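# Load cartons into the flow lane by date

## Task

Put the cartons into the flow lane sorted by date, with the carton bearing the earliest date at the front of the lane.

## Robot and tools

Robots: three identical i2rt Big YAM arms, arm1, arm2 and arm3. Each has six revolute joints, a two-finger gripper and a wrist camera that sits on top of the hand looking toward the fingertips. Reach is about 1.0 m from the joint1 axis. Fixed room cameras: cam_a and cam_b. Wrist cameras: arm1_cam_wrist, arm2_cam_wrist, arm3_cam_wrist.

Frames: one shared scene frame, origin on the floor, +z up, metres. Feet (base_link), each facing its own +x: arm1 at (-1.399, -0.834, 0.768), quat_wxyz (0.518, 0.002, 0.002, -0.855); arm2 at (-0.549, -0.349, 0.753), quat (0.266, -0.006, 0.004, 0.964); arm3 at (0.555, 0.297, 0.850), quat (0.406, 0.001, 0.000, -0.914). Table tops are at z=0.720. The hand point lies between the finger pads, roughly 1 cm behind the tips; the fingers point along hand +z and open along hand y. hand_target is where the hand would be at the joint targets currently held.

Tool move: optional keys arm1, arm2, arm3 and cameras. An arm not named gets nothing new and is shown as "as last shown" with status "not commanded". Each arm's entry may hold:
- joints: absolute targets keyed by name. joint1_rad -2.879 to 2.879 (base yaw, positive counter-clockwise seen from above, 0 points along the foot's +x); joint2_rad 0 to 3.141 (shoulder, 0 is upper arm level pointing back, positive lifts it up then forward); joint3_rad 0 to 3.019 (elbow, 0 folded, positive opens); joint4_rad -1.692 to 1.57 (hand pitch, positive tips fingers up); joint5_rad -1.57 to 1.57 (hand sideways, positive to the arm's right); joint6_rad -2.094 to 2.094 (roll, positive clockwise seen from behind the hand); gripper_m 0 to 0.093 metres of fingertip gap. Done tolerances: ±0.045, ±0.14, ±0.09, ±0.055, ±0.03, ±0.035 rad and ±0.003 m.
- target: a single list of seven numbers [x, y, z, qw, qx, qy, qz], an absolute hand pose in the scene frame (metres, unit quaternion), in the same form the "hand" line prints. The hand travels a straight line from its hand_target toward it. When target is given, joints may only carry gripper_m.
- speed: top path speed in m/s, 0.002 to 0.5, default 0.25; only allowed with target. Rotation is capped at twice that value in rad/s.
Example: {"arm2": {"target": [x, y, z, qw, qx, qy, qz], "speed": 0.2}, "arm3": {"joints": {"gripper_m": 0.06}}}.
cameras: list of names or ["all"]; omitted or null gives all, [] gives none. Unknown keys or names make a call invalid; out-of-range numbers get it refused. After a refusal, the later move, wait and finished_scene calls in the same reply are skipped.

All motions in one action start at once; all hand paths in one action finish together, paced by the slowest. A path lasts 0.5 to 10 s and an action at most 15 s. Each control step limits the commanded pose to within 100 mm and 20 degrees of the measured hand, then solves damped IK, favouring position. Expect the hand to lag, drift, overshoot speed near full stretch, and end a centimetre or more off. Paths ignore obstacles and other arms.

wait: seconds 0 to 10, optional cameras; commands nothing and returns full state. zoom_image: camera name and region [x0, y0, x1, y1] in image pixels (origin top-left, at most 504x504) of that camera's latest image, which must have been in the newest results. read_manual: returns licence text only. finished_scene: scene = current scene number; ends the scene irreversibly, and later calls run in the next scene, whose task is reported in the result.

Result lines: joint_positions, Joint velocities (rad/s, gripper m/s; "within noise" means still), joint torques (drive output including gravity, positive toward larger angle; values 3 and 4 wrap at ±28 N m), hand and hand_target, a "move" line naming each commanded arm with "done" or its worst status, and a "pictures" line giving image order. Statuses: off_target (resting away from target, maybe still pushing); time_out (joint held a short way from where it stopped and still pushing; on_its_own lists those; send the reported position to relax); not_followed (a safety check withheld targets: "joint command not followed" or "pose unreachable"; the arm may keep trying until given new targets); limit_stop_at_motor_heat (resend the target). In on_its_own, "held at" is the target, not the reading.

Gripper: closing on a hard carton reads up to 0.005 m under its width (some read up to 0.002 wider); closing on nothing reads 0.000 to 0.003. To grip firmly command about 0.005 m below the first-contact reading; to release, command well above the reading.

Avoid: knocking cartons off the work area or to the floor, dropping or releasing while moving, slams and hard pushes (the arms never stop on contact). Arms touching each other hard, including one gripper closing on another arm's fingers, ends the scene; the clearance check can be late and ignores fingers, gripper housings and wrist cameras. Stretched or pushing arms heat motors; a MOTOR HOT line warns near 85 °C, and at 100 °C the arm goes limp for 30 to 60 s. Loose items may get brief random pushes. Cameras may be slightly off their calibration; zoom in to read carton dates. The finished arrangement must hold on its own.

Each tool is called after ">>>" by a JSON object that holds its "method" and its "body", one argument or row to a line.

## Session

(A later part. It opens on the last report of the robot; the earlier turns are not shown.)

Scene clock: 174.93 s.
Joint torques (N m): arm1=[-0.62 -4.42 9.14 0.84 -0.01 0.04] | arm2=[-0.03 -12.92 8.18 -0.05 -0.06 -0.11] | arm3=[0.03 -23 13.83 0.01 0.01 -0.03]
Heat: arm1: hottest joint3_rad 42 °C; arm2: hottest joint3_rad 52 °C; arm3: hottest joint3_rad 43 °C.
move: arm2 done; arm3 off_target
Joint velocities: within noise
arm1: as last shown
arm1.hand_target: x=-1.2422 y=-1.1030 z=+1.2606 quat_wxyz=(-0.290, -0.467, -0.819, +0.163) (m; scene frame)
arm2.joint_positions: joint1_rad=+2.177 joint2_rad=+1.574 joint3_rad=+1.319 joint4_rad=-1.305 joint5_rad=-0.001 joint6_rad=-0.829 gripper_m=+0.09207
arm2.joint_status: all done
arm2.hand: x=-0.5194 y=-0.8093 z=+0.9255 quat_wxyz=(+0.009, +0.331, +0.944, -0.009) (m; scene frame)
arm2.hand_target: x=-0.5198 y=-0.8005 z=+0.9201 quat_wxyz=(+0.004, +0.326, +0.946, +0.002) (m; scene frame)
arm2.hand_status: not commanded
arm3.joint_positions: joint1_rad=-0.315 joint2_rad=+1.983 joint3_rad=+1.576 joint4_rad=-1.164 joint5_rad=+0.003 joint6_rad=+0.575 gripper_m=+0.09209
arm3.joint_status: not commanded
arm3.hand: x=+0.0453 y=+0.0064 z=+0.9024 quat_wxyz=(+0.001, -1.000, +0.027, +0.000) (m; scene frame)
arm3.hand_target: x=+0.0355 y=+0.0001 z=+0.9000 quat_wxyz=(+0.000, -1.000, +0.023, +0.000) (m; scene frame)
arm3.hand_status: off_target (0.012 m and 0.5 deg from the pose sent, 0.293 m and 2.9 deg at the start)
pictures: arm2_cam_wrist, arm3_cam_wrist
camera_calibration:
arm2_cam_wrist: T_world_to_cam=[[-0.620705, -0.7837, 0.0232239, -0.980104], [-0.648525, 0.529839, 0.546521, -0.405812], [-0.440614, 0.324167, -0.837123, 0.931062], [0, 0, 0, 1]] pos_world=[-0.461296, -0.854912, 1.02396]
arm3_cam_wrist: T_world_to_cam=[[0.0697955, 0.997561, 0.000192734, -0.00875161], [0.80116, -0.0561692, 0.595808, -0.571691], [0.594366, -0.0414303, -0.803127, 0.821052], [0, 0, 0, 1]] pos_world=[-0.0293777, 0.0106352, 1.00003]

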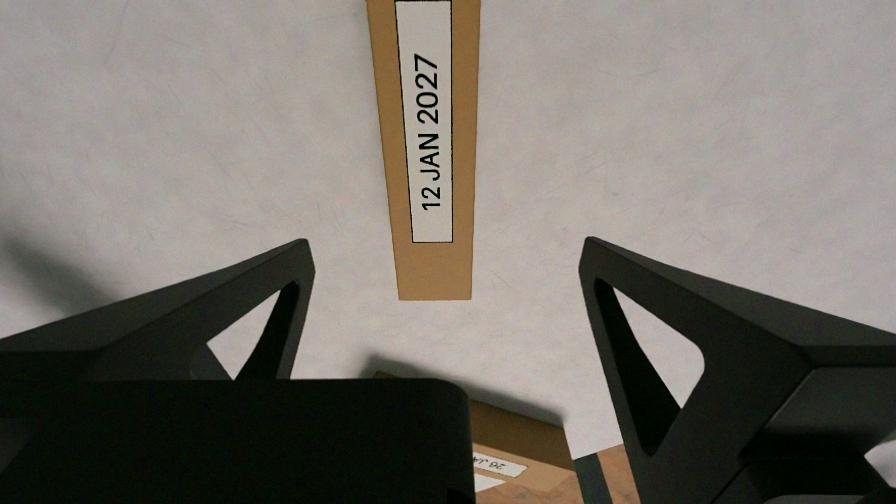

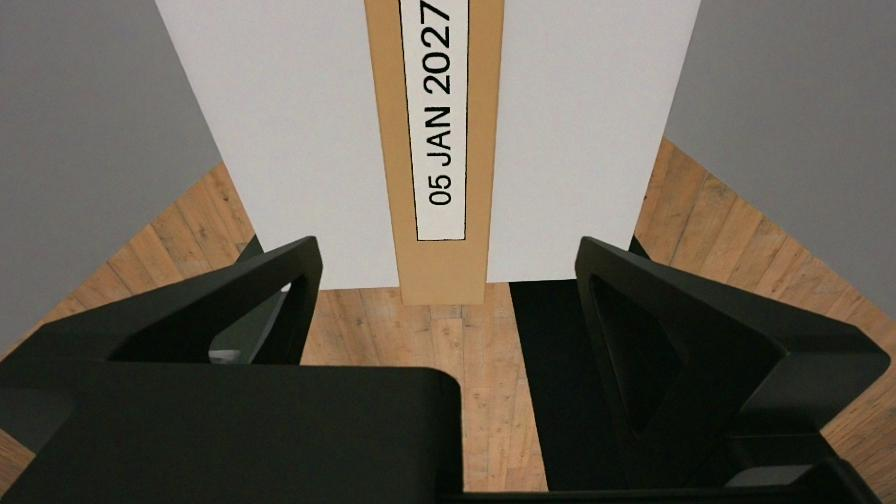

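>>> {"method": "move", "body": {
  "arm3": {"target":[0.022,-0.004,0.84,0,-0.9996,0.0297,0],"speed":0.2},
  "arm2": {"target":[-0.5135,-0.807,0.81,0,0.3223,0.9466,0],"speed":0.2},
  "cameras": ["arm2_cam_wrist","arm3_cam_wrist"]
}}

Scene clock: 183.27 s.
Joint torques (N m): arm1=[-0.56 -4.48 9.14 0.83 -0.01 0.04] | arm2=[0.73 -11.99 7.98 0.75 -0.02 -0.05] | arm3=[-0.5 -24.47 12.97 0.72 0.01 0.06]
Heat: arm1: hottest joint3_rad 41 °C; arm2: hottest joint3_rad 52 °C; arm3: hottest joint3_rad 43 °C.
move: arm2 done; arm3 off_target
Joint velocities: within noise
arm1: as last shown
arm2.joint_positions: joint1_rad=+2.181 joint2_rad=+1.687 joint3_rad=+1.157 joint4_rad=-1.042 joint5_rad=+0.006 joint6_rad=-0.829 gripper_m=+0.09207
arm2.joint_status: not commanded
arm2.hand: x=-0.5181 y=-0.8100 z=+0.8184 quat_wxyz=(+0.003, +0.329, +0.944, -0.005) (m; scene frame)
arm2.hand_target: x=-0.5136 y=-0.8069 z=+0.8101 quat_wxyz=(+0.000, +0.322, +0.947, +0.000) (m; scene frame)
arm2.hand_status: done (0.010 m and 1.1 deg from the pose sent, 0.116 m and 1.7 deg at the start)
arm3.joint_positions: joint1_rad=-0.315 joint2_rad=+2.089 joint3_rad=+1.577 joint4_rad=-1.080 joint5_rad=+0.003 joint6_rad=+0.575 gripper_m=+0.09209
arm3.joint_status: not commanded
arm3.hand: x=+0.0371 y=+0.0016 z=+0.8417 quat_wxyz=(+0.007, -1.000, +0.027, -0.009) (m; scene frame)
arm3.hand_target: x=+0.0225 y=-0.0038 z=+0.8403 quat_wxyz=(+0.000, -1.000, +0.030, +0.000) (m; scene frame)
arm3.hand_status: off_target (0.016 m and 1.4 deg from the pose sent, 0.067 m and 0.3 deg at the start)
pictures: arm2_cam_wrist, arm3_cam_wrist
camera_calibration:
arm2_cam_wrist: T_world_to_cam=[[-0.617868, -0.786029, 0.0199237, -0.975012], [-0.64564, 0.521649, 0.557701, -0.360442], [-0.448763, 0.331722, -0.829802, 0.838176], [0, 0, 0, 1]] pos_world=[-0.459003, -0.856406, 0.915965]
arm3_cam_wrist: T_world_to_cam=[[0.0696571, 0.997495, 0.0122842, -0.0136991], [0.789777, -0.0626662, 0.610185, -0.540919], [0.609427, -0.032802, -0.792164, 0.767183], [0, 0, 0, 1]] pos_world=[-0.0393823, 0.0049326, 0.937963]

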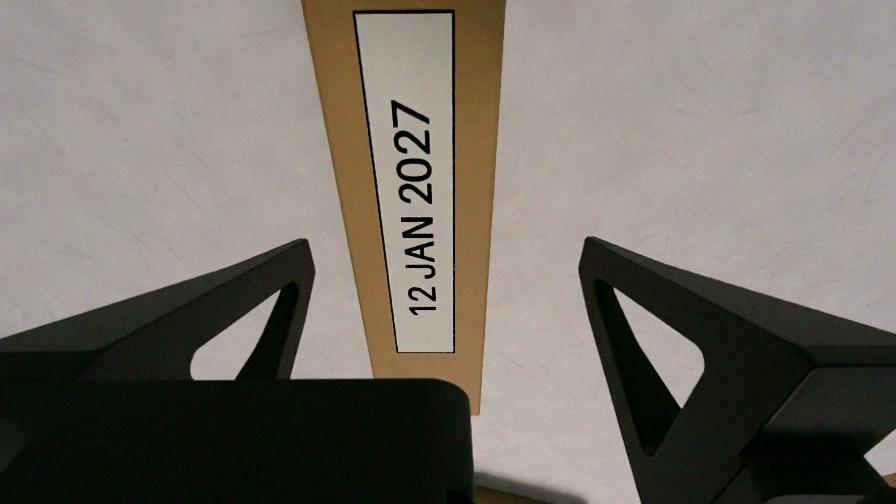

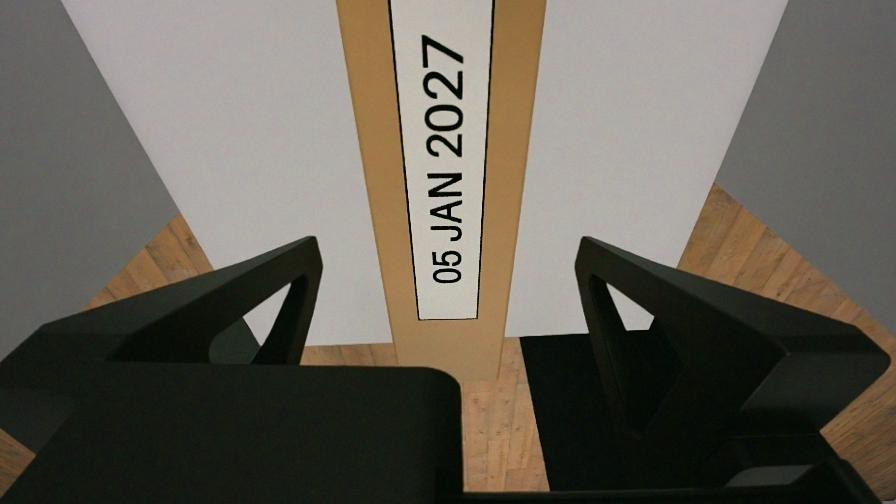

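>>> {"method": "move", "body": {
  "arm3": {"target":[0.024,-0.004,0.793,0,-0.9996,0.0297,0],"speed":0.1},
  "arm2": {"target":[-0.5065,-0.798,0.775,0,0.3223,0.9466,0],"speed":0.1},
  "cameras": ["arm2_cam_wrist","arm3_cam_wrist"]
}}

Scene clock: 191.30 s.
Joint torques (N m): arm1=[-0.56 -4.48 9.14 0.83 -0.01 0.04] | arm2=[0.62 -11.75 7.02 0.88 -0.02 0.1] | arm3=[-0.21 -24.64 9.7 0.73 0 0.07]
Heat: arm1: hottest joint3_rad 41 °C; arm2: hottest joint3_rad 52 °C; arm3: hottest joint3_rad 43 °C.
move: arm2 off_target; arm3 off_target
Joint velocities: within noise
arm1.joint_positions: joint1_rad=+1.034 joint2_rad=+0.905 joint3_rad=+1.494 joint4_rad=-1.482 joint5_rad=+0.001 joint6_rad=+0.000 gripper_m=+0.09196
arm1.joint_status: not commanded
arm1.hand: x=-1.2360 y=-1.1035 z=+1.2573 quat_wxyz=(-0.290, -0.461, -0.823, +0.160) (m; scene frame)
arm1.hand_target: x=-1.2421 y=-1.1030 z=+1.2606 quat_wxyz=(-0.290, -0.467, -0.819, +0.162) (m; scene frame)
arm1.hand_status: not commanded
arm2.joint_positions: joint1_rad=+2.198 joint2_rad=+1.716 joint3_rad=+1.098 joint4_rad=-0.944 joint5_rad=+0.007 joint6_rad=-0.828 gripper_m=+0.09207
arm2.joint_status: not commanded
arm2.hand: x=-0.5105 y=-0.8043 z=+0.7870 quat_wxyz=(+0.005, +0.322, +0.947, -0.009) (m; scene frame)
arm2.hand_target: x=-0.5067 y=-0.7977 z=+0.7752 quat_wxyz=(+0.000, +0.322, +0.947, +0.000) (m; scene frame)
arm2.hand_status: off_target (0.014 m and 1.2 deg from the pose sent, 0.047 m and 1.1 deg at the start)
arm3.joint_positions: joint1_rad=-0.315 joint2_rad=+2.147 joint3_rad=+1.577 joint4_rad=-0.986 joint5_rad=+0.003 joint6_rad=+0.575 gripper_m=+0.09209
arm3.joint_status: not commanded
arm3.hand: x=+0.0249 y=-0.0054 z=+0.8081 quat_wxyz=(-0.002, -1.000, +0.027, +0.006) (m; scene frame)
arm3.hand_target: x=+0.0244 y=-0.0039 z=+0.7933 quat_wxyz=(+0.000, -1.000, +0.030, +0.000) (m; scene frame)
arm3.hand_status: off_target (0.015 m and 0.8 deg from the pose sent, 0.051 m and 1.4 deg at the start)
pictures: arm2_cam_wrist, arm3_cam_wrist
camera_calibration:
arm2_cam_wrist: T_world_to_cam=[[-0.605512, -0.795362, 0.0274658, -0.972337], [-0.653856, 0.516865, 0.55256, -0.345018], [-0.453681, 0.316623, -0.83302, 0.801561], [0, 0, 0, 1]] pos_world=[-0.450701, -0.848825, 0.885066]
arm3_cam_wrist: T_world_to_cam=[[0.0697623, 0.997532, -0.00790792, 0.0109142], [0.808592, -0.0519026, 0.586076, -0.492221], [0.58422, -0.0472803, -0.810217, 0.762932], [0, 0, 0, 1]] pos_world=[-0.0484749, -0.000363218, 0.906706]

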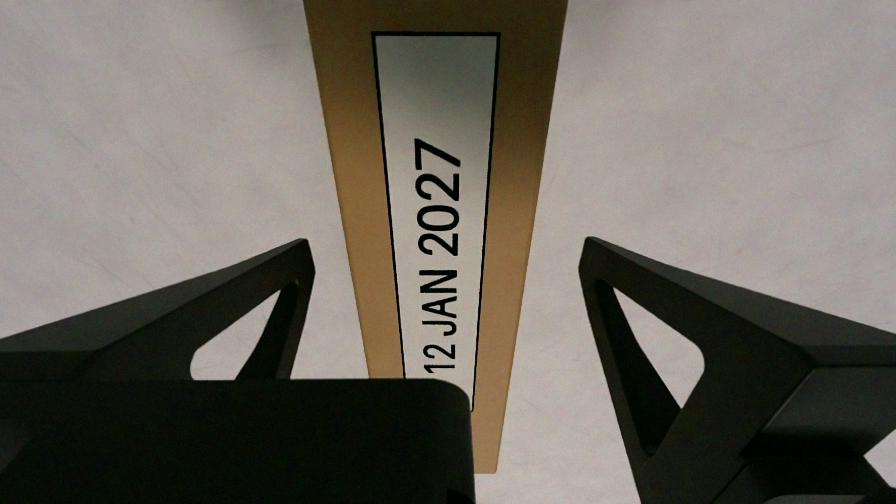

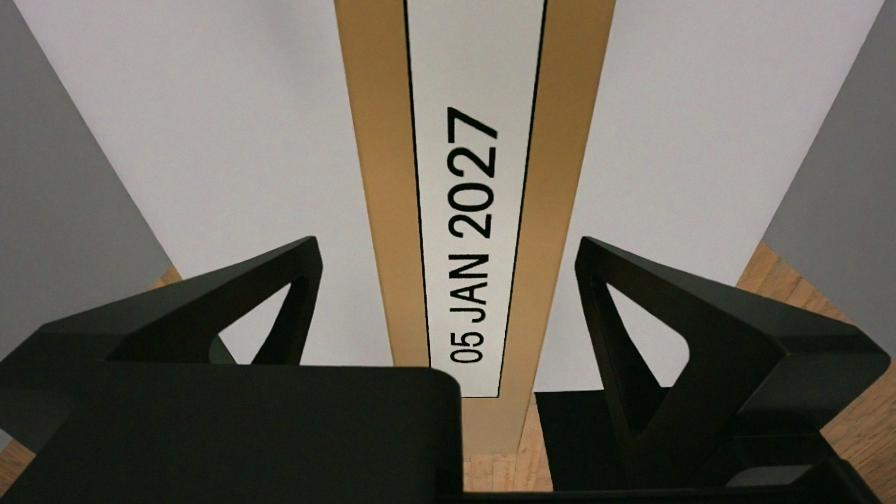

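>>> {"method": "move", "body": {
  "arm3": {"target":[0.024,0.0045,0.786,0,-0.9996,0.0297,0],"speed":0.06},
  "arm2": {"target":[-0.5055,-0.7965,0.757,0,0.3223,0.9466,0],"speed":0.1},
  "cameras": []
}}

>>> {"method": "move", "body": {
  "arm3": {"joints":{"gripper_m":0.054}},
  "arm2": {"joints":{"gripper_m":0.054}},
  "cameras": ["arm2_cam_wrist","arm3_cam_wrist"]
}}

Scene clock: 196.27 s.
Joint torques (N m): arm1=[-0.44 -4.42 9.13 0.84 -0.01 0.04] | arm2=[0.67 -11.93 6.74 0.77 -0.02 0.09] | arm3=[-0.79 -24.53 8.87 0.72 0.01 -0.04]
Heat: arm1: hottest joint3_rad 41 °C; arm2: hottest joint3_rad 51 °C; arm3: hottest joint3_rad 43 °C.
move: arm2 off_target; arm3 off_target
Joint velocities: within noise
arm1: as last shown
arm2.joint_positions: joint1_rad=+2.200 joint2_rad=+1.742 joint3_rad=+1.077 joint4_rad=-0.897 joint5_rad=+0.007 joint6_rad=-0.826 gripper_m=+0.09207
arm2.joint_status: not commanded
arm2.hand: x=-0.5097 y=-0.8034 z=+0.7693 quat_wxyz=(+0.005, +0.322, +0.947, -0.010) (m; scene frame)
arm2.hand_target: x=-0.5056 y=-0.7962 z=+0.7573 quat_wxyz=(+0.000, +0.322, +0.947, +0.000) (m; scene frame)
arm2.hand_status: off_target (0.015 m and 1.3 deg from the pose sent, 0.032 m and 1.2 deg at the start)
arm3.joint_positions: joint1_rad=-0.320 joint2_rad=+2.147 joint3_rad=+1.565 joint4_rad=-0.965 joint5_rad=+0.003 joint6_rad=+0.574 gripper_m=+0.09209
arm3.joint_status: not commanded
arm3.hand: x=+0.0237 y=-0.0026 z=+0.8043 quat_wxyz=(-0.005, -1.000, +0.029, +0.010) (m; scene frame)
arm3.hand_target: x=+0.0245 y=+0.0047 z=+0.7864 quat_wxyz=(+0.000, -1.000, +0.030, +0.000) (m; scene frame)
arm3.hand_status: off_target (0.020 m and 1.2 deg from the pose sent, 0.024 m and 0.8 deg at the start)
pictures: none
No camera images: "cameras" was empty.

Scene clock: 197.03 s.
Joint torques (N m): arm1=[-0.62 -4.48 9.13 0.84 -0.01 0.04] | arm2=[0.62 -11.81 6.78 0.77 0 0.09] | arm3=[-0.5 -24.7 9.05 0.77 -0.04 0]
Heat: arm1: hottest joint3_rad 41 °C; arm2: hottest joint3_rad 51 °C; arm3: hottest joint3_rad 43 °C.
move: arm2 off_target; arm3 off_target
Joint velocities: within noise
arm1: as last shown
arm2.joint_positions: joint1_rad=+2.200 joint2_rad=+1.742 joint3_rad=+1.077 joint4_rad=-0.897 joint5_rad=+0.006 joint6_rad=-0.825 gripper_m=+0.06058
arm2.joint_status: gripper_m off_target (ended at +0.06061, target +0.05400)
arm2.hand: x=-0.5092 y=-0.8032 z=+0.7692 quat_wxyz=(+0.005, +0.322, +0.947, -0.009) (m; scene frame)
arm2.hand_target: x=-0.5057 y=-0.7963 z=+0.7573 quat_wxyz=(+0.000, +0.322, +0.947, +0.000) (m; scene frame)
arm2.hand_status: not commanded
arm3.joint_positions: joint1_rad=-0.321 joint2_rad=+2.147 joint3_rad=+1.563 joint4_rad=-0.965 joint5_rad=+0.004 joint6_rad=+0.572 gripper_m=+0.05850
arm3.joint_status: gripper_m off_target (ended at +0.05852, target +0.05400)
arm3.hand: x=+0.0239 y=-0.0018 z=+0.8038 quat_wxyz=(-0.004, -1.000, +0.028, +0.010) (m; scene frame)
arm3.hand_target: x=+0.0245 y=+0.0047 z=+0.7864 quat_wxyz=(+0.000, -1.000, +0.030, +0.000) (m; scene frame)
arm3.hand_status: not commanded
pictures: arm2_cam_wrist, arm3_cam_wrist
camera_calibration:
arm2_cam_wrist: T_world_to_cam=[[-0.605857, -0.795106, 0.0272539, -0.97008], [-0.654095, 0.517325, 0.551846, -0.334012], [-0.452875, 0.316513, -0.833501, 0.787647], [0, 0, 0, 1]] pos_world=[-0.4495, -0.847825, 0.867266]
arm3_cam_wrist: T_world_to_cam=[[0.0720822, 0.997337, -0.0111343, 0.00984608], [0.812666, -0.0522558, 0.580382, -0.484251], [0.578255, -0.0508837, -0.814268, 0.763671], [0, 0, 0, 1]] pos_world=[-0.0487722, 0.00373367, 0.902993]

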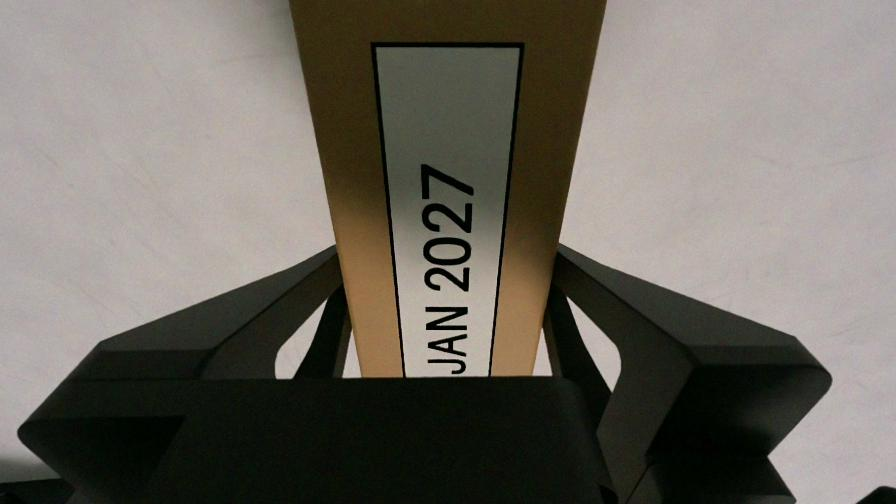

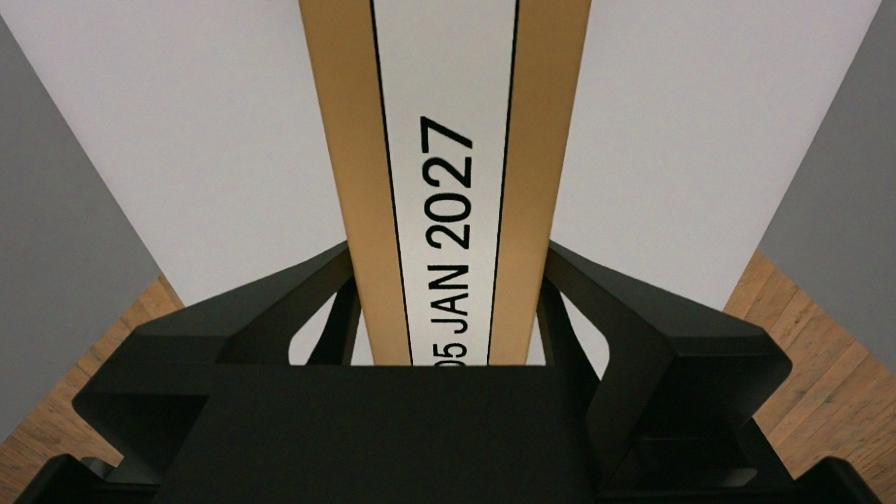

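>>> {"method": "move", "body": {
  "arm3": {"target":[0.05,0.0,0.94,0,-0.9999,0.01,0],"speed":0.25},
  "arm2": {"joints":{"joint1_rad":2.2,"joint2_rad":1.53,"joint3_rad":1.36,"joint4_rad":-1.40,"joint5_rad":0,"joint6_rad":-0.825}},
  "cameras": []
}}

>>> {"method": "move", "body": {
  "arm3": {"target":[0.32,0.0,0.98,0,1,0,0],"speed":0.35},
  "arm2": {"joints":{"joint1_rad":-1.669,"joint2_rad":1.52,"joint3_rad":1.36,"joint4_rad":-1.325,"joint5_rad":0,"joint6_rad":0.934}},
  "cameras": ["arm2_cam_wrist","arm3_cam_wrist"]
}}

>>> {"method": "move", "body": {
  "arm3": {"joints":{"joint1_rad":0.84,"joint2_rad":2.12,"joint3_rad":1.80,"joint4_rad":-1.29,"joint5_rad":0.134,"joint6_rad":1.69}},
  "cameras": ["arm3_cam_wrist"]
}}

Scene clock: 204.47 s.
Joint torques (N m): arm1=[-0.56 -4.42 9.13 0.83 -0.01 0.04] | arm2=[-0.09 -12.86 12.37 -0.23 -0.11 -0.02] | arm3=[1.08 -25.82 14.89 -0.1 0.04 -0.02]
Heat: arm1: hottest joint3_rad 41 °C; arm2: hottest joint3_rad 50 °C; arm3: hottest joint3_rad 43 °C.
move: arm2 done; arm3 off_target
Joint velocities: within noise
arm1: as last shown
arm2.joint_positions: joint1_rad=+2.200 joint2_rad=+1.535 joint3_rad=+1.324 joint4_rad=-1.389 joint5_rad=+0.000 joint6_rad=-0.825 gripper_m=+0.06058
arm2.joint_status: all done
arm2.hand: x=-0.5111 y=-0.7875 z=+0.9443 quat_wxyz=(+0.000, +0.322, +0.947, +0.009) (m; scene frame)
arm2.hand_target: x=-0.5106 y=-0.7959 z=+0.9597 quat_wxyz=(+0.006, +0.322, +0.947, -0.004) (m; scene frame)
arm2.hand_status: not commanded
arm3.joint_positions: joint1_rad=-0.312 joint2_rad=+1.949 joint3_rad=+1.561 joint4_rad=-1.232 joint5_rad=+0.002 joint6_rad=+0.563 gripper_m=+0.05850
arm3.joint_status: not commanded
arm3.hand: x=+0.0637 y=+0.0148 z=+0.9161 quat_wxyz=(+0.014, -0.999, +0.019, -0.022) (m; scene frame)
arm3.hand_target: x=+0.0512 y=+0.0006 z=+0.9402 quat_wxyz=(+0.000, -1.000, +0.010, +0.000) (m; scene frame)
arm3.hand_status: off_target (0.031 m and 3.1 deg from the pose sent, 0.139 m and 2.4 deg at the start)
pictures: none
No camera images: "cameras" was empty.

Scene clock: 207.27 s.
Joint torques (N m): arm1=[-0.62 -4.42 9.11 0.83 -0.01 0.04] | arm2=[-0.03 -14.21 12.55 -0.06 -0.02 0.08] | arm3=[0.85 -16.44 11.06 -0.09 0.19 0.15]
Heat: arm1: hottest joint3_rad 41 °C; arm2: hottest joint3_rad 50 °C; arm3: hottest joint3_rad 43 °C.
move: arm2 done; arm3 off_target
Joint velocities: within noise
arm1: as last shown
arm2.joint_positions: joint1_rad=-1.671 joint2_rad=+1.541 joint3_rad=+1.324 joint4_rad=-1.316 joint5_rad=+0.002 joint6_rad=+0.924 gripper_m=+0.06063
arm2.joint_status: all done
arm2.hand: x=-0.2749 y=+0.0223 z=+0.9344 quat_wxyz=(-0.017, +0.004, -1.000, -0.009) (m; scene frame)
arm2.hand_target: x=-0.2713 y=+0.0295 z=+0.9577 quat_wxyz=(-0.030, +0.000, -0.999, -0.029) (m; scene frame)
arm2.hand_status: not commanded
arm3.joint_positions: joint1_rad=+0.061 joint2_rad=+1.418 joint3_rad=+1.010 joint4_rad=-1.185 joint5_rad=-0.001 joint6_rad=+0.897 gripper_m=+0.05850
arm3.joint_status: not commanded
arm3.hand: x=+0.3195 y=+0.0034 z=+0.9674 quat_wxyz=(+0.008, -1.000, +0.000, -0.008) (m; scene frame)
arm3.hand_target: x=+0.3200 y=+0.0001 z=+0.9797 quat_wxyz=(+0.000, -1.000, +0.000, +0.000) (m; scene frame)
arm3.hand_status: off_target (0.013 m and 1.4 deg from the pose sent, 0.265 m and 3.7 deg at the start)
pictures: arm2_cam_wrist, arm3_cam_wrist
camera_calibration:
arm2_cam_wrist: T_world_to_cam=[[0.0123085, -0.999917, -0.00391091, 0.0273248], [-0.843051, -0.0124806, 0.537689, -0.725866], [-0.537693, -0.00332104, -0.843134, 0.762921], [0, 0, 0, 1]] pos_world=[-0.202061, 0.020797, 1.03364]
arm3_cam_wrist: T_world_to_cam=[[0.0148519, 0.999783, 0.0146298, -0.0213884], [0.793041, -0.0206896, 0.608817, -0.840429], [0.608987, 0.00255995, -0.793176, 0.695788], [0, 0, 0, 1]] pos_world=[0.243087, 0.00221444, 1.06386]

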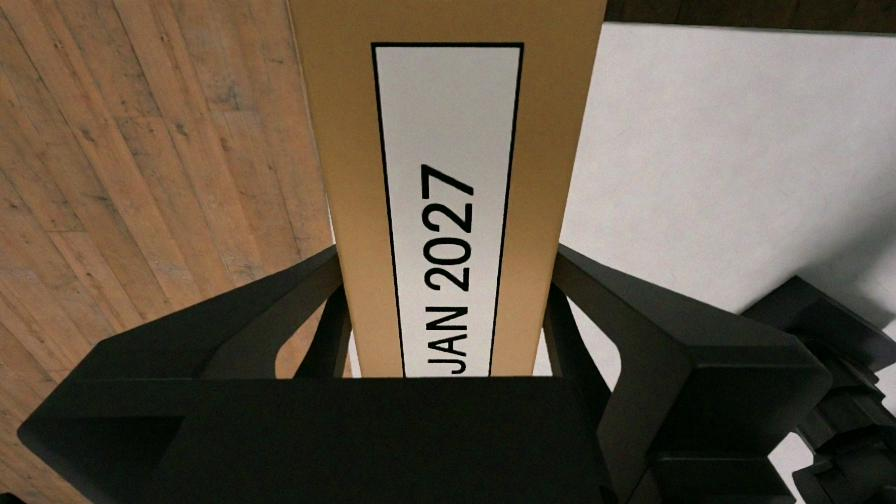

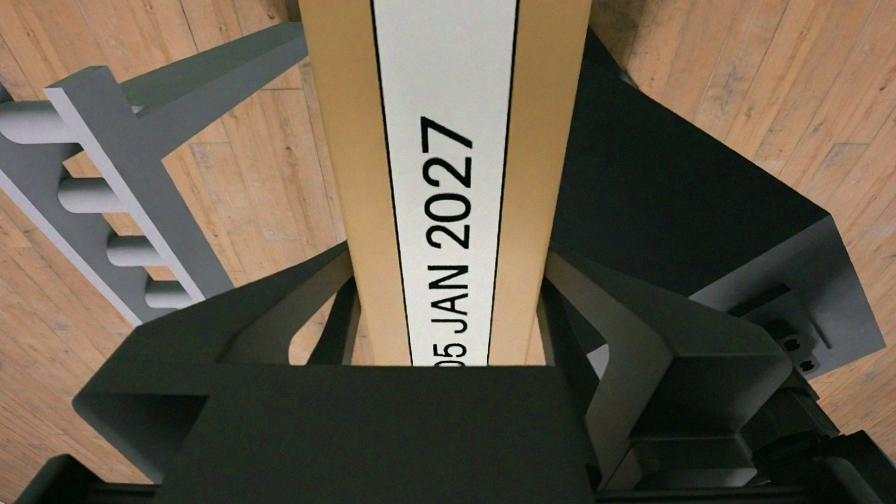

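Scene clock: 209.10 s.
Joint torques (N m): arm1=[-0.56 -4.42 9.13 0.83 0 0.04] | arm2=[-0.03 -14.1 12.56 -0.06 -0.02 0.08] | arm3=[0.44 -29.8 14.75 -0.28 0.3 0.16]
Heat: arm1: hottest joint3_rad 41 °C; arm2: hottest joint3_rad 50 °C; arm3: hottest joint3_rad 43 °C.
move: arm3 done
Joint velocities: within noise
arm1, arm2: as last shown
arm3.joint_positions: joint1_rad=+0.838 joint2_rad=+2.138 joint3_rad=+1.745 joint4_rad=-1.280 joint5_rad=+0.131 joint6_rad=+1.681 gripper_m=+0.05850
arm3.joint_status: all done
arm3.hand: x=+0.5947 y=-0.3121 z=+0.8739 quat_wxyz=(+0.044, -0.997, +0.000, +0.070) (m; scene frame)
arm3.hand_target: x=+0.5975 y=-0.3319 z=+0.9038 quat_wxyz=(+0.012, -0.998, +0.006, +0.068) (m; scene frame)
arm3.hand_status: not commanded
pictures: arm3_cam_wrist
camera_calibration:
arm3_cam_wrist: T_world_to_cam=[[0.0217514, 0.996336, 0.0827124, 0.226589], [0.877831, -0.0586277, 0.475368, -0.953918], [0.478476, 0.0622676, -0.87589, 0.623309], [0, 0, 0, 1]] pos_world=[0.534212, -0.320496, 0.980671]

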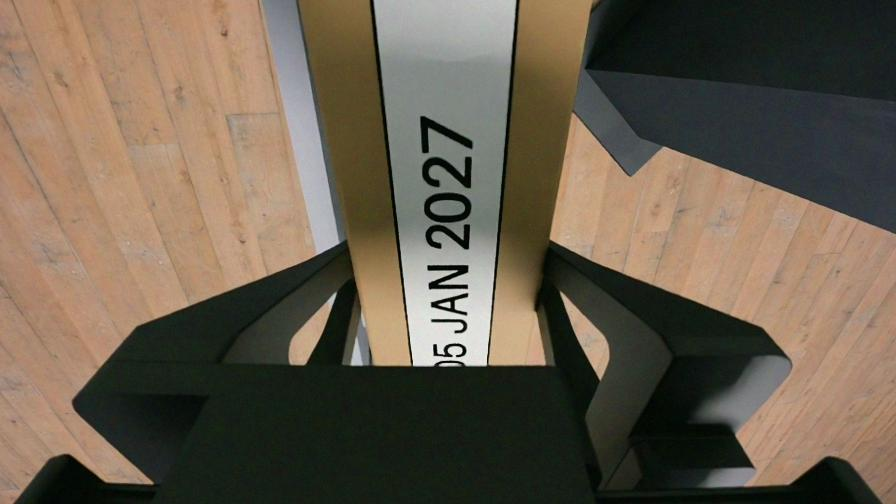

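>>> {"method": "move", "body": {
  "arm3": {"target":[0.603,-0.337,0.835,-0.0004,0.9976,-0.0052,-0.0689],"speed":0.12},
  "arm2": {"target":[0.055,0.008,0.94,0,0,1,0],"speed":0.3},
  "cameras": ["arm3_cam_wrist"]
}}

Scene clock: 214.13 s.
Joint torques (N m): arm1=[-0.56 -4.48 9.14 0.83 -0.01 0.04] | arm2=[0.15 -22.36 16.23 -0.32 -0.07 -0.11] | arm3=[1.14 -28.75 10.65 0.47 0.36 0.15]
Heat: arm1: hottest joint3_rad 41 °C; arm2: hottest joint3_rad 51 °C; arm3: hottest joint3_rad 43 °C.
move: arm2 off_target; arm3 off_target
Joint velocities: within noise
arm1: as last shown
arm2.joint_positions: joint1_rad=-2.081 joint2_rad=+2.263 joint3_rad=+2.328 joint4_rad=-1.684 joint5_rad=-0.012 joint6_rad=+0.539 gripper_m=+0.06063
arm2.joint_status: not commanded
arm2.hand: x=+0.0431 y=-0.0048 z=+0.9123 quat_wxyz=(+0.019, -0.009, -1.000, +0.013) (m; scene frame)
arm2.hand_target: x=+0.0528 y=+0.0069 z=+0.9399 quat_wxyz=(-0.008, +0.000, -1.000, -0.005) (m; scene frame)
arm2.hand_status: off_target (0.033 m and 2.9 deg from the pose sent, 0.330 m and 2.2 deg at the start; a joint's target at an end of its range on 23 of 69 steps)
arm3.joint_positions: joint1_rad=+0.838 joint2_rad=+2.196 joint3_rad=+1.720 joint4_rad=-1.135 joint5_rad=+0.134 joint6_rad=+1.688 gripper_m=+0.05850
arm3.joint_status: not commanded
arm3.hand: x=+0.5962 y=-0.3298 z=+0.8288 quat_wxyz=(+0.013, -0.998, +0.006, +0.068) (m; scene frame)
arm3.hand_target: x=+0.6030 y=-0.3368 z=+0.8350 quat_wxyz=(+0.000, -0.998, +0.005, +0.069) (m; scene frame)
arm3.hand_status: off_target (0.012 m and 1.4 deg from the pose sent, 0.047 m and 5.0 deg at the start)
pictures: arm3_cam_wrist
camera_calibration:
arm3_cam_wrist: T_world_to_cam=[[0.0282289, 0.999404, 0.0198548, 0.297215], [0.875945, -0.0343014, 0.48119, -0.930533], [0.481585, 0.00380817, -0.876391, 0.563534], [0, 0, 0, 1]] pos_world=[0.535316, -0.331103, 0.935738]

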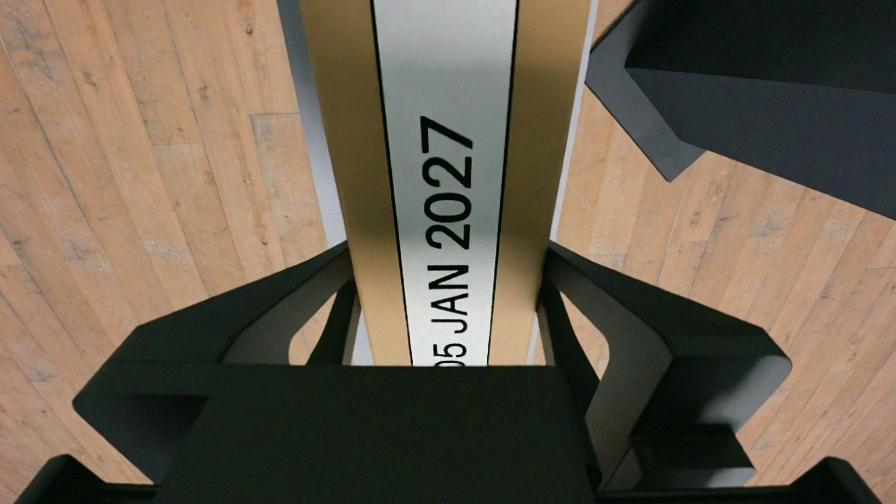

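>>> {"method": "move", "body": {
  "arm3": {"target":[0.604,-0.338,0.812,-0.0004,0.9976,-0.0052,-0.0689],"speed":0.06},
  "arm2": {"target":[0.05,0.01,0.83,0,0,1,0],"speed":0.15},
  "cameras": ["arm3_cam_wrist"]
}}

>>> {"method": "move", "body": {
  "arm3": {"target":[0.604,-0.337,0.80,-0.0004,0.9976,-0.0052,-0.0689],"speed":0.05},
  "arm2": {"target":[0.05,0.01,0.80,0,0,1,0],"speed":0.08},
  "cameras": ["arm3_cam_wrist"]
}}

Scene clock: 223.27 s.
Joint torques (N m): arm1=[-0.56 -4.42 9.16 0.83 0 0.04] | arm2=[0.5 -24.18 9.46 0.59 -0.08 -0.05] | arm3=[1.08 -28.69 10.33 0.42 0.37 0.15]
Heat: arm1: hottest joint3_rad 41 °C; arm2: hottest joint3_rad 53 °C; arm3: hottest joint3_rad 44 °C.
move: arm2 done; arm3 done
Joint velocities: within noise
arm1: as last shown
arm2.joint_positions: joint1_rad=-2.077 joint2_rad=+2.286 joint3_rad=+2.149 joint4_rad=-1.445 joint5_rad=-0.012 joint6_rad=+0.539 gripper_m=+0.06063
arm2.joint_status: not commanded
arm2.hand: x=+0.0531 y=+0.0026 z=+0.8288 quat_wxyz=(+0.003, -0.007, -1.000, +0.003) (m; scene frame)
arm2.hand_target: x=+0.0500 y=+0.0099 z=+0.8301 quat_wxyz=(+0.000, +0.000, -1.000, +0.000) (m; scene frame)
arm2.hand_status: done (0.008 m and 0.9 deg from the pose sent, 0.084 m and 2.9 deg at the start)
arm3.joint_positions: joint1_rad=+0.839 joint2_rad=+2.225 joint3_rad=+1.712 joint4_rad=-1.094 joint5_rad=+0.134 joint6_rad=+1.689 gripper_m=+0.05850
arm3.joint_status: not commanded
arm3.hand: x=+0.5969 y=-0.3315 z=+0.8080 quat_wxyz=(+0.011, -0.998, +0.006, +0.067) (m; scene frame)
arm3.hand_target: x=+0.6041 y=-0.3379 z=+0.8122 quat_wxyz=(+0.000, -0.998, +0.005, +0.069) (m; scene frame)
arm3.hand_status: done (0.010 m and 1.2 deg from the pose sent, 0.020 m and 1.4 deg at the start)
pictures: arm3_cam_wrist
camera_calibration:
arm3_cam_wrist: T_world_to_cam=[[0.0286804, 0.999456, 0.0162541, 0.30198], [0.875771, -0.0329633, 0.481599, -0.920969], [0.481873, 0.000422464, -0.876241, 0.543466], [0, 0, 0, 1]] pos_world=[0.536016, -0.332404, 0.914837]

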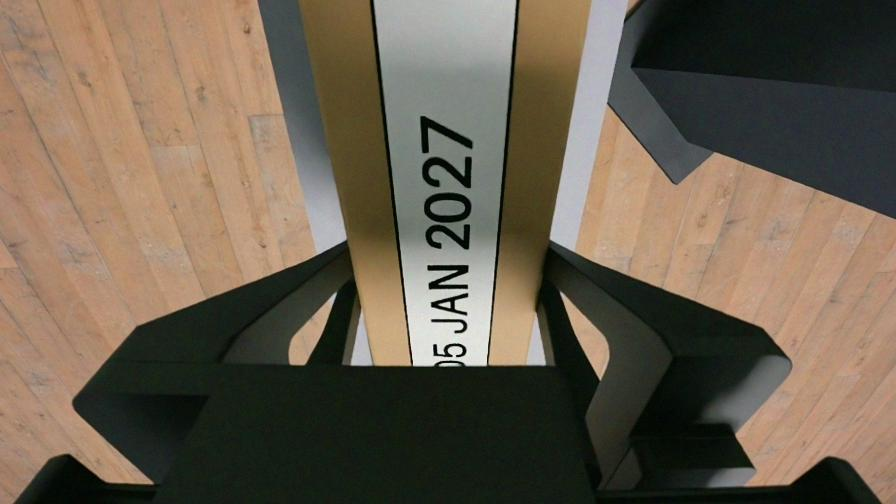

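Scene clock: 224.37 s.
Joint torques (N m): arm1=[-0.5 -4.42 9.14 0.83 0 0.04] | arm2=[0.5 -23.24 9.22 0.64 -0.08 -0.04] | arm3=[0.73 -27.58 9.92 0.59 0.38 0.15]
Heat: arm1: hottest joint3_rad 41 °C; arm2: hottest joint3_rad 53 °C; arm3: hottest joint3_rad 44 °C.
move: arm2 done; arm3 done
Joint velocities: within noise
arm1.joint_positions: joint1_rad=+1.034 joint2_rad=+0.905 joint3_rad=+1.494 joint4_rad=-1.482 joint5_rad=+0.001 joint6_rad=+0.000 gripper_m=+0.09196
arm1.joint_status: not commanded
arm1.hand: x=-1.2360 y=-1.1035 z=+1.2573 quat_wxyz=(-0.290, -0.461, -0.823, +0.160) (m; scene frame)
arm1.hand_target: x=-1.2421 y=-1.1030 z=+1.2606 quat_wxyz=(-0.290, -0.467, -0.819, +0.162) (m; scene frame)
arm1.hand_status: not commanded
arm2.joint_positions: joint1_rad=-2.076 joint2_rad=+2.298 joint3_rad=+2.102 joint4_rad=-1.379 joint5_rad=-0.012 joint6_rad=+0.539 gripper_m=+0.06063
arm2.joint_status: not commanded
arm2.hand: x=+0.0537 y=+0.0032 z=+0.8026 quat_wxyz=(+0.000, -0.007, -1.000, +0.002) (m; scene frame)
arm2.hand_target: x=+0.0499 y=+0.0100 z=+0.8001 quat_wxyz=(+0.000, +0.000, -1.000, +0.000) (m; scene frame)
arm2.hand_status: done (0.008 m and 0.8 deg from the pose sent, 0.030 m and 0.9 deg at the start)
arm3.joint_positions: joint1_rad=+0.841 joint2_rad=+2.226 joint3_rad=+1.706 joint4_rad=-1.075 joint5_rad=+0.134 joint6_rad=+1.689 gripper_m=+0.05850
arm3.joint_status: not commanded
arm3.hand: x=+0.5983 y=-0.3334 z=+0.8051 quat_wxyz=(+0.005, -0.998, +0.005, +0.067) (m; scene frame)
arm3.hand_target: x=+0.6039 y=-0.3368 z=+0.8001 quat_wxyz=(+0.000, -0.998, +0.005, +0.069) (m; scene frame)
arm3.hand_status: done (0.008 m and 0.5 deg from the pose sent, 0.012 m and 1.2 deg at the start)
pictures: arm3_cam_wrist
camera_calibration:
arm3_cam_wrist: T_world_to_cam=[[0.0267421, 0.999635, 0.00380388, 0.315144], [0.87516, -0.0252508, 0.483174, -0.919182], [0.483094, -0.00959211, -0.875516, 0.53569], [0, 0, 0, 1]] pos_world=[0.537215, -0.3331, 0.911931]

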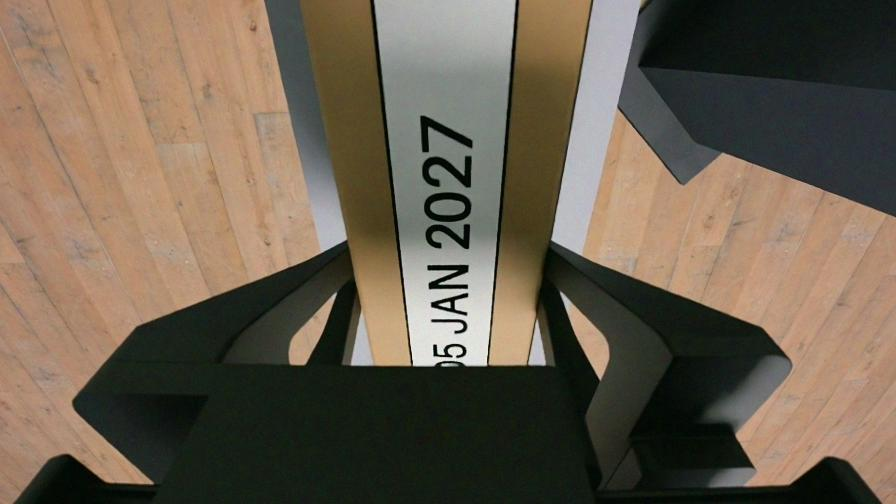

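>>> {"method": "move", "body": {
  "arm3": {"target":[0.604,-0.335,0.79,-0.0004,0.9976,-0.0052,-0.0689],"speed":0.05},
  "arm2": {"target":[0.05,0.01,0.787,0,0,1,0],"speed":0.06},
  "cameras": ["arm3_cam_wrist"]
}}

Scene clock: 229.53 s.
Joint torques (N m): arm1=[-0.56 -4.48 9.13 0.8 -0.01 0.04] | arm2=[0.5 -22.48 8.75 0.66 -0.1 -0.05] | arm3=[0.67 -26.64 9.59 0.9 0.53 0.15]
Heat: arm1: hottest joint3_rad 41 °C; arm2: hottest joint3_rad 52 °C; arm3: hottest joint3_rad 43 °C.
move: arm2 off_target; arm3 off_target
Joint velocities: within noise
arm1: as last shown
arm2.joint_positions: joint1_rad=-2.076 joint2_rad=+2.299 joint3_rad=+2.091 joint4_rad=-1.352 joint5_rad=-0.012 joint6_rad=+0.539 gripper_m=+0.06063
arm2.joint_status: not commanded
arm2.hand: x=+0.0563 y=+0.0046 z=+0.7978 quat_wxyz=(-0.006, -0.007, -1.000, -0.002) (m; scene frame)
arm2.hand_target: x=+0.0500 y=+0.0097 z=+0.7870 quat_wxyz=(+0.000, +0.000, -1.000, +0.000) (m; scene frame)
arm2.hand_status: off_target (0.014 m and 1.1 deg from the pose sent, 0.017 m and 0.8 deg at the start)
arm3.joint_positions: joint1_rad=+0.844 joint2_rad=+2.226 joint3_rad=+1.696 joint4_rad=-1.057 joint5_rad=+0.129 joint6_rad=+1.689 gripper_m=+0.05850
arm3.joint_status: not commanded
arm3.hand: x=+0.6012 y=-0.3331 z=+0.8016 quat_wxyz=(+0.001, -0.998, +0.004, +0.064) (m; scene frame)
arm3.hand_target: x=+0.6041 y=-0.3346 z=+0.7901 quat_wxyz=(+0.001, -0.998, +0.005, +0.069) (m; scene frame)
arm3.hand_status: off_target (0.012 m and 0.6 deg from the pose sent, 0.016 m and 0.5 deg at the start)
pictures: arm3_cam_wrist
camera_calibration:
arm3_cam_wrist: T_world_to_cam=[[0.0234361, 0.99972, -0.00319019, 0.322352], [0.87263, -0.0188995, 0.488016, -0.920296], [0.487819, -0.0142211, -0.872829, 0.524601], [0, 0, 0, 1]] pos_world=[0.539613, -0.332195, 0.908035]

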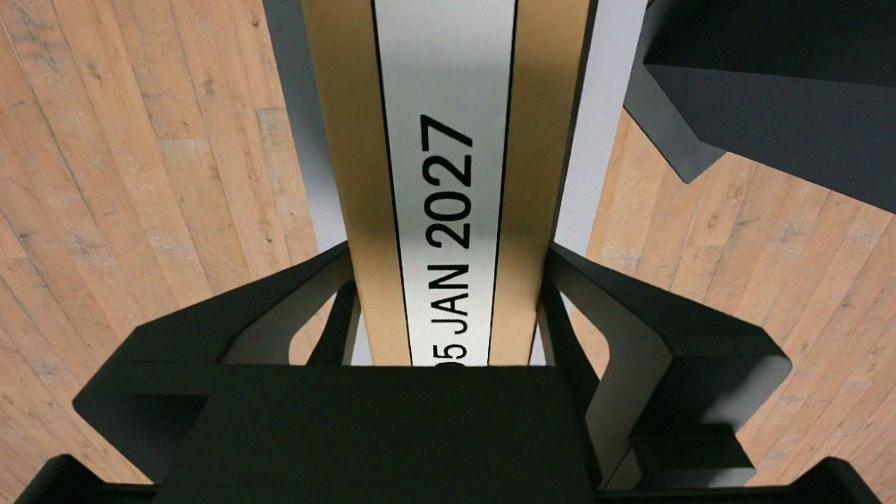

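>>> {"method": "move", "body": {
  "arm3": {"joints":{"gripper_m":0.092}},
  "arm2": {"joints":{"gripper_m":0.092}},
  "cameras": []
}}

>>> {"method": "move", "body": {
  "arm3": {"target":[0.607,-0.332,0.92,-0.0004,0.9976,-0.0052,-0.0689],"speed":0.25},
  "arm2": {"target":[0.053,0.006,0.93,0,0,1,0],"speed":0.25},
  "cameras": ["arm3_cam_wrist","arm2_cam_wrist","cam_b"]
}}

>>> {"method": "move", "body": {
  "arm3": {"joints":{"joint1_rad":0.061,"joint2_rad":1.425,"joint3_rad":1.0,"joint4_rad":-1.16,"joint5_rad":0.0,"joint6_rad":0.897}},
  "arm2": {"target":[-0.28,0.01,0.94,0,0,1,0],"speed":0.35},
  "cameras": ["cam_b"]
}}

>>> {"method": "zoom_image", "body": {
  "camera": "cam_b",
  "region": [300, 190, 560, 340]
}}

Scene clock: 234.87 s.
Joint torques (N m): arm1=[-0.62 -4.42 9.13 0.8 -0.01 0.04] | arm2=[0.5 -22.65 8.61 0.66 -0.05 -0.04] | arm3=[0.56 -26.75 9.65 0.57 0.29 0.16]
Heat: arm1: hottest joint3_rad 41 °C; arm2: hottest joint3_rad 52 °C; arm3: hottest joint3_rad 43 °C.
move: arm2 done; arm3 done
Joint velocities: within noise
arm1: as last shown
arm2.joint_positions: joint1_rad=-2.076 joint2_rad=+2.298 joint3_rad=+2.091 joint4_rad=-1.352 joint5_rad=-0.013 joint6_rad=+0.539 gripper_m=+0.09185
arm2.joint_status: all done
arm2.hand: x=+0.0563 y=+0.0047 z=+0.7983 quat_wxyz=(-0.006, -0.006, -1.000, -0.003) (m; scene frame)
arm2.hand_target: x=+0.0500 y=+0.0098 z=+0.7871 quat_wxyz=(+0.000, +0.000, -1.000, +0.000) (m; scene frame)
arm2.hand_status: not commanded
arm3.joint_positions: joint1_rad=+0.844 joint2_rad=+2.226 joint3_rad=+1.696 joint4_rad=-1.050 joint5_rad=+0.137 joint6_rad=+1.691 gripper_m=+0.09183
arm3.joint_status: all done
arm3.hand: x=+0.6002 y=-0.3348 z=+0.8017 quat_wxyz=(-0.003, -0.998, +0.005, +0.067) (m; scene frame)
arm3.hand_target: x=+0.6040 y=-0.3347 z=+0.7902 quat_wxyz=(+0.000, -0.998, +0.005, +0.069) (m; scene frame)
arm3.hand_status: not commanded
pictures: none
No camera images: "cameras" was empty.

Scene clock: 236.63 s.
Joint torques (N m): arm1=[-0.56 -4.42 9.13 0.83 -0.01 0.04] | arm2=[-0.21 -20.66 14.89 -0.06 -0.04 -0.12] | arm3=[1.03 -25.64 13.26 -0.12 0.28 0.16]
Heat: arm1: hottest joint3_rad 41 °C; arm2: hottest joint3_rad 52 °C; arm3: hottest joint3_rad 43 °C.
move: arm2 off_target; arm3 off_target
Joint velocities: within noise
arm1: as last shown
arm2.joint_positions: joint1_rad=-2.076 joint2_rad=+2.252 joint3_rad=+2.335 joint4_rad=-1.684 joint5_rad=-0.013 joint6_rad=+0.538 gripper_m=+0.09195
arm2.joint_status: not commanded
arm2.hand: x=+0.0424 y=-0.0012 z=+0.9224 quat_wxyz=(+0.012, -0.006, -1.000, +0.008) (m; scene frame)
arm2.hand_target: x=+0.0522 y=+0.0054 z=+0.9300 quat_wxyz=(-0.001, +0.000, -1.000, +0.000) (m; scene frame)
arm2.hand_status: off_target (0.015 m and 1.8 deg from the pose sent, 0.132 m and 1.1 deg at the start)
arm3.joint_positions: joint1_rad=+0.845 joint2_rad=+2.072 joint3_rad=+1.767 joint4_rad=-1.285 joint5_rad=+0.137 joint6_rad=+1.696 gripper_m=+0.09193
arm3.joint_status: not commanded
arm3.hand: x=+0.5993 y=-0.3246 z=+0.9215 quat_wxyz=(+0.001, -0.998, +0.007, +0.068) (m; scene frame)
arm3.hand_target: x=+0.6071 y=-0.3317 z=+0.9201 quat_wxyz=(+0.000, -0.998, +0.005, +0.069) (m; scene frame)
arm3.hand_status: off_target (0.011 m and 0.2 deg from the pose sent, 0.119 m and 0.4 deg at the start)
pictures: arm2_cam_wrist, arm3_cam_wrist, cam_b
camera_calibration:
arm2_cam_wrist: T_world_to_cam=[[-0.00716299, -0.999561, 0.0287324, -0.0293905], [-0.811091, 0.0226133, 0.584482, -0.496796], [-0.584876, -0.019118, -0.810898, 0.895641], [0, 0, 0, 1]] pos_world=[0.120682, -0.0010205, 1.01749]
arm3_cam_wrist: T_world_to_cam=[[0.0285573, 0.999586, -0.00344539, 0.311437], [0.876089, -0.0233691, 0.481583, -0.97453], [0.481303, -0.0167712, -0.876394, 0.636739], [0, 0, 0, 1]] pos_world=[0.538416, -0.323403, 1.02842]

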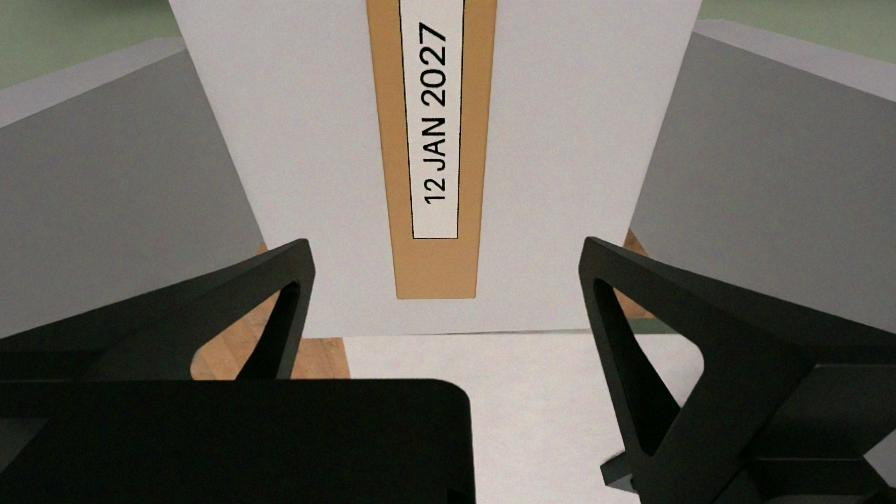

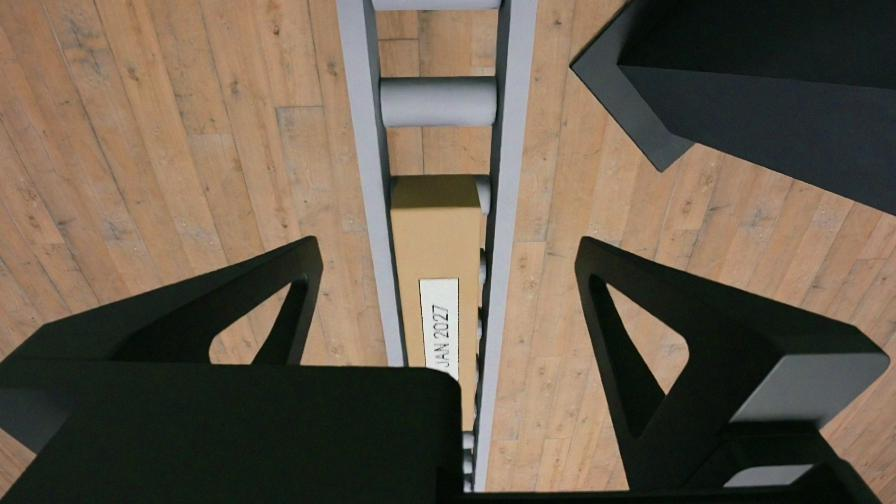

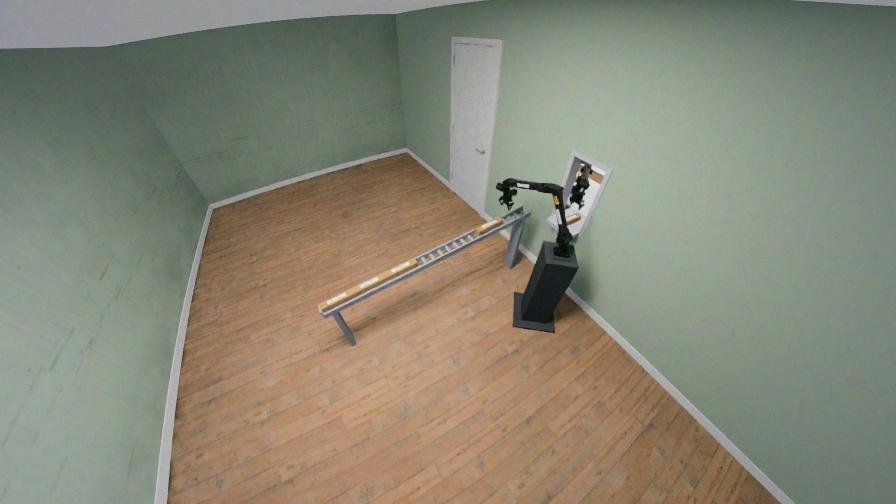

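Scene clock: 238.67 s.
Joint torques (N m): arm1=[-0.56 -4.48 9.14 0.83 -0.01 0.04] | arm2=[-0.03 -11.99 8.31 0.72 0.12 0.13] | arm3=[-0.79 -13.68 10.22 0.39 0.02 -0.03]
Heat: arm1: hottest joint3_rad 41 °C; arm2: hottest joint3_rad 52 °C; arm3: hottest joint3_rad 43 °C.
move: arm2 done; arm3 done
Joint velocities: within noise
arm1: as last shown
arm2.joint_positions: joint1_rad=-1.687 joint2_rad=+1.525 joint3_rad=+1.341 joint4_rad=-1.373 joint5_rad=-0.016 joint6_rad=+0.906 gripper_m=+0.09195
arm2.joint_status: not commanded
arm2.hand: x=-0.2773 y=+0.0122 z=+0.9476 quat_wxyz=(-0.002, +0.005, -1.000, -0.004) (m; scene frame)
arm2.hand_target: x=-0.2800 y=+0.0099 z=+0.9401 quat_wxyz=(+0.000, +0.000, -1.000, +0.000) (m; scene frame)
arm2.hand_status: done (0.008 m and 0.8 deg from the pose sent, 0.323 m and 1.8 deg at the start)
arm3.joint_positions: joint1_rad=+0.071 joint2_rad=+1.417 joint3_rad=+0.997 joint4_rad=-1.161 joint5_rad=+0.002 joint6_rad=+0.906 gripper_m=+0.09194
arm3.joint_status: all done
arm3.hand: x=+0.3215 y=+0.0008 z=+0.9632 quat_wxyz=(+0.005, -1.000, -0.001, -0.003) (m; scene frame)
arm3.hand_target: x=+0.3179 y=+0.0019 z=+0.9613 quat_wxyz=(+0.006, -1.000, +0.000, -0.005) (m; scene frame)
arm3.hand_status: not commanded
pictures: cam_b

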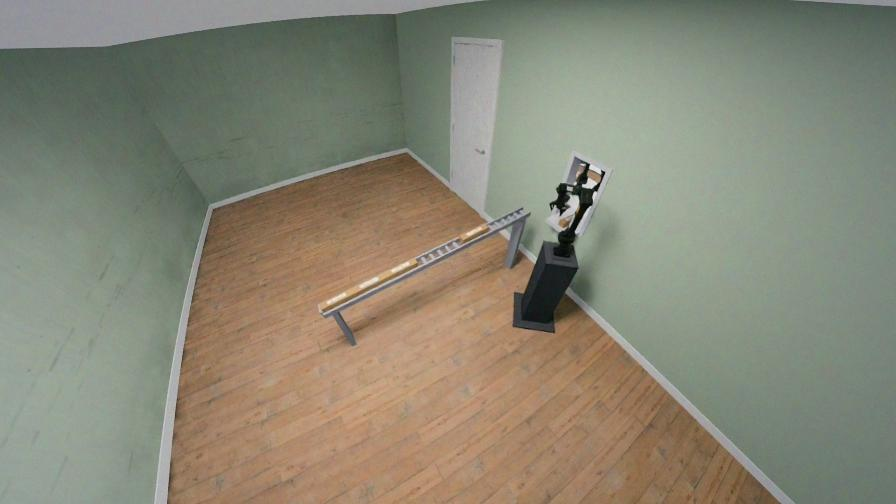

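Scaled by 1.938 from the camera's 896x504 image, which has a finer 1280x720 frame.

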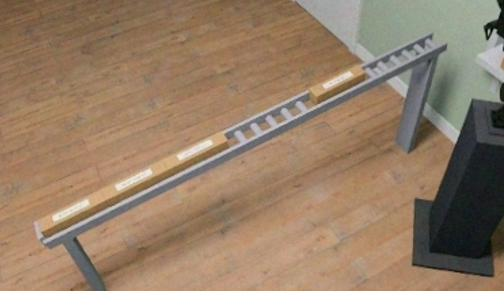

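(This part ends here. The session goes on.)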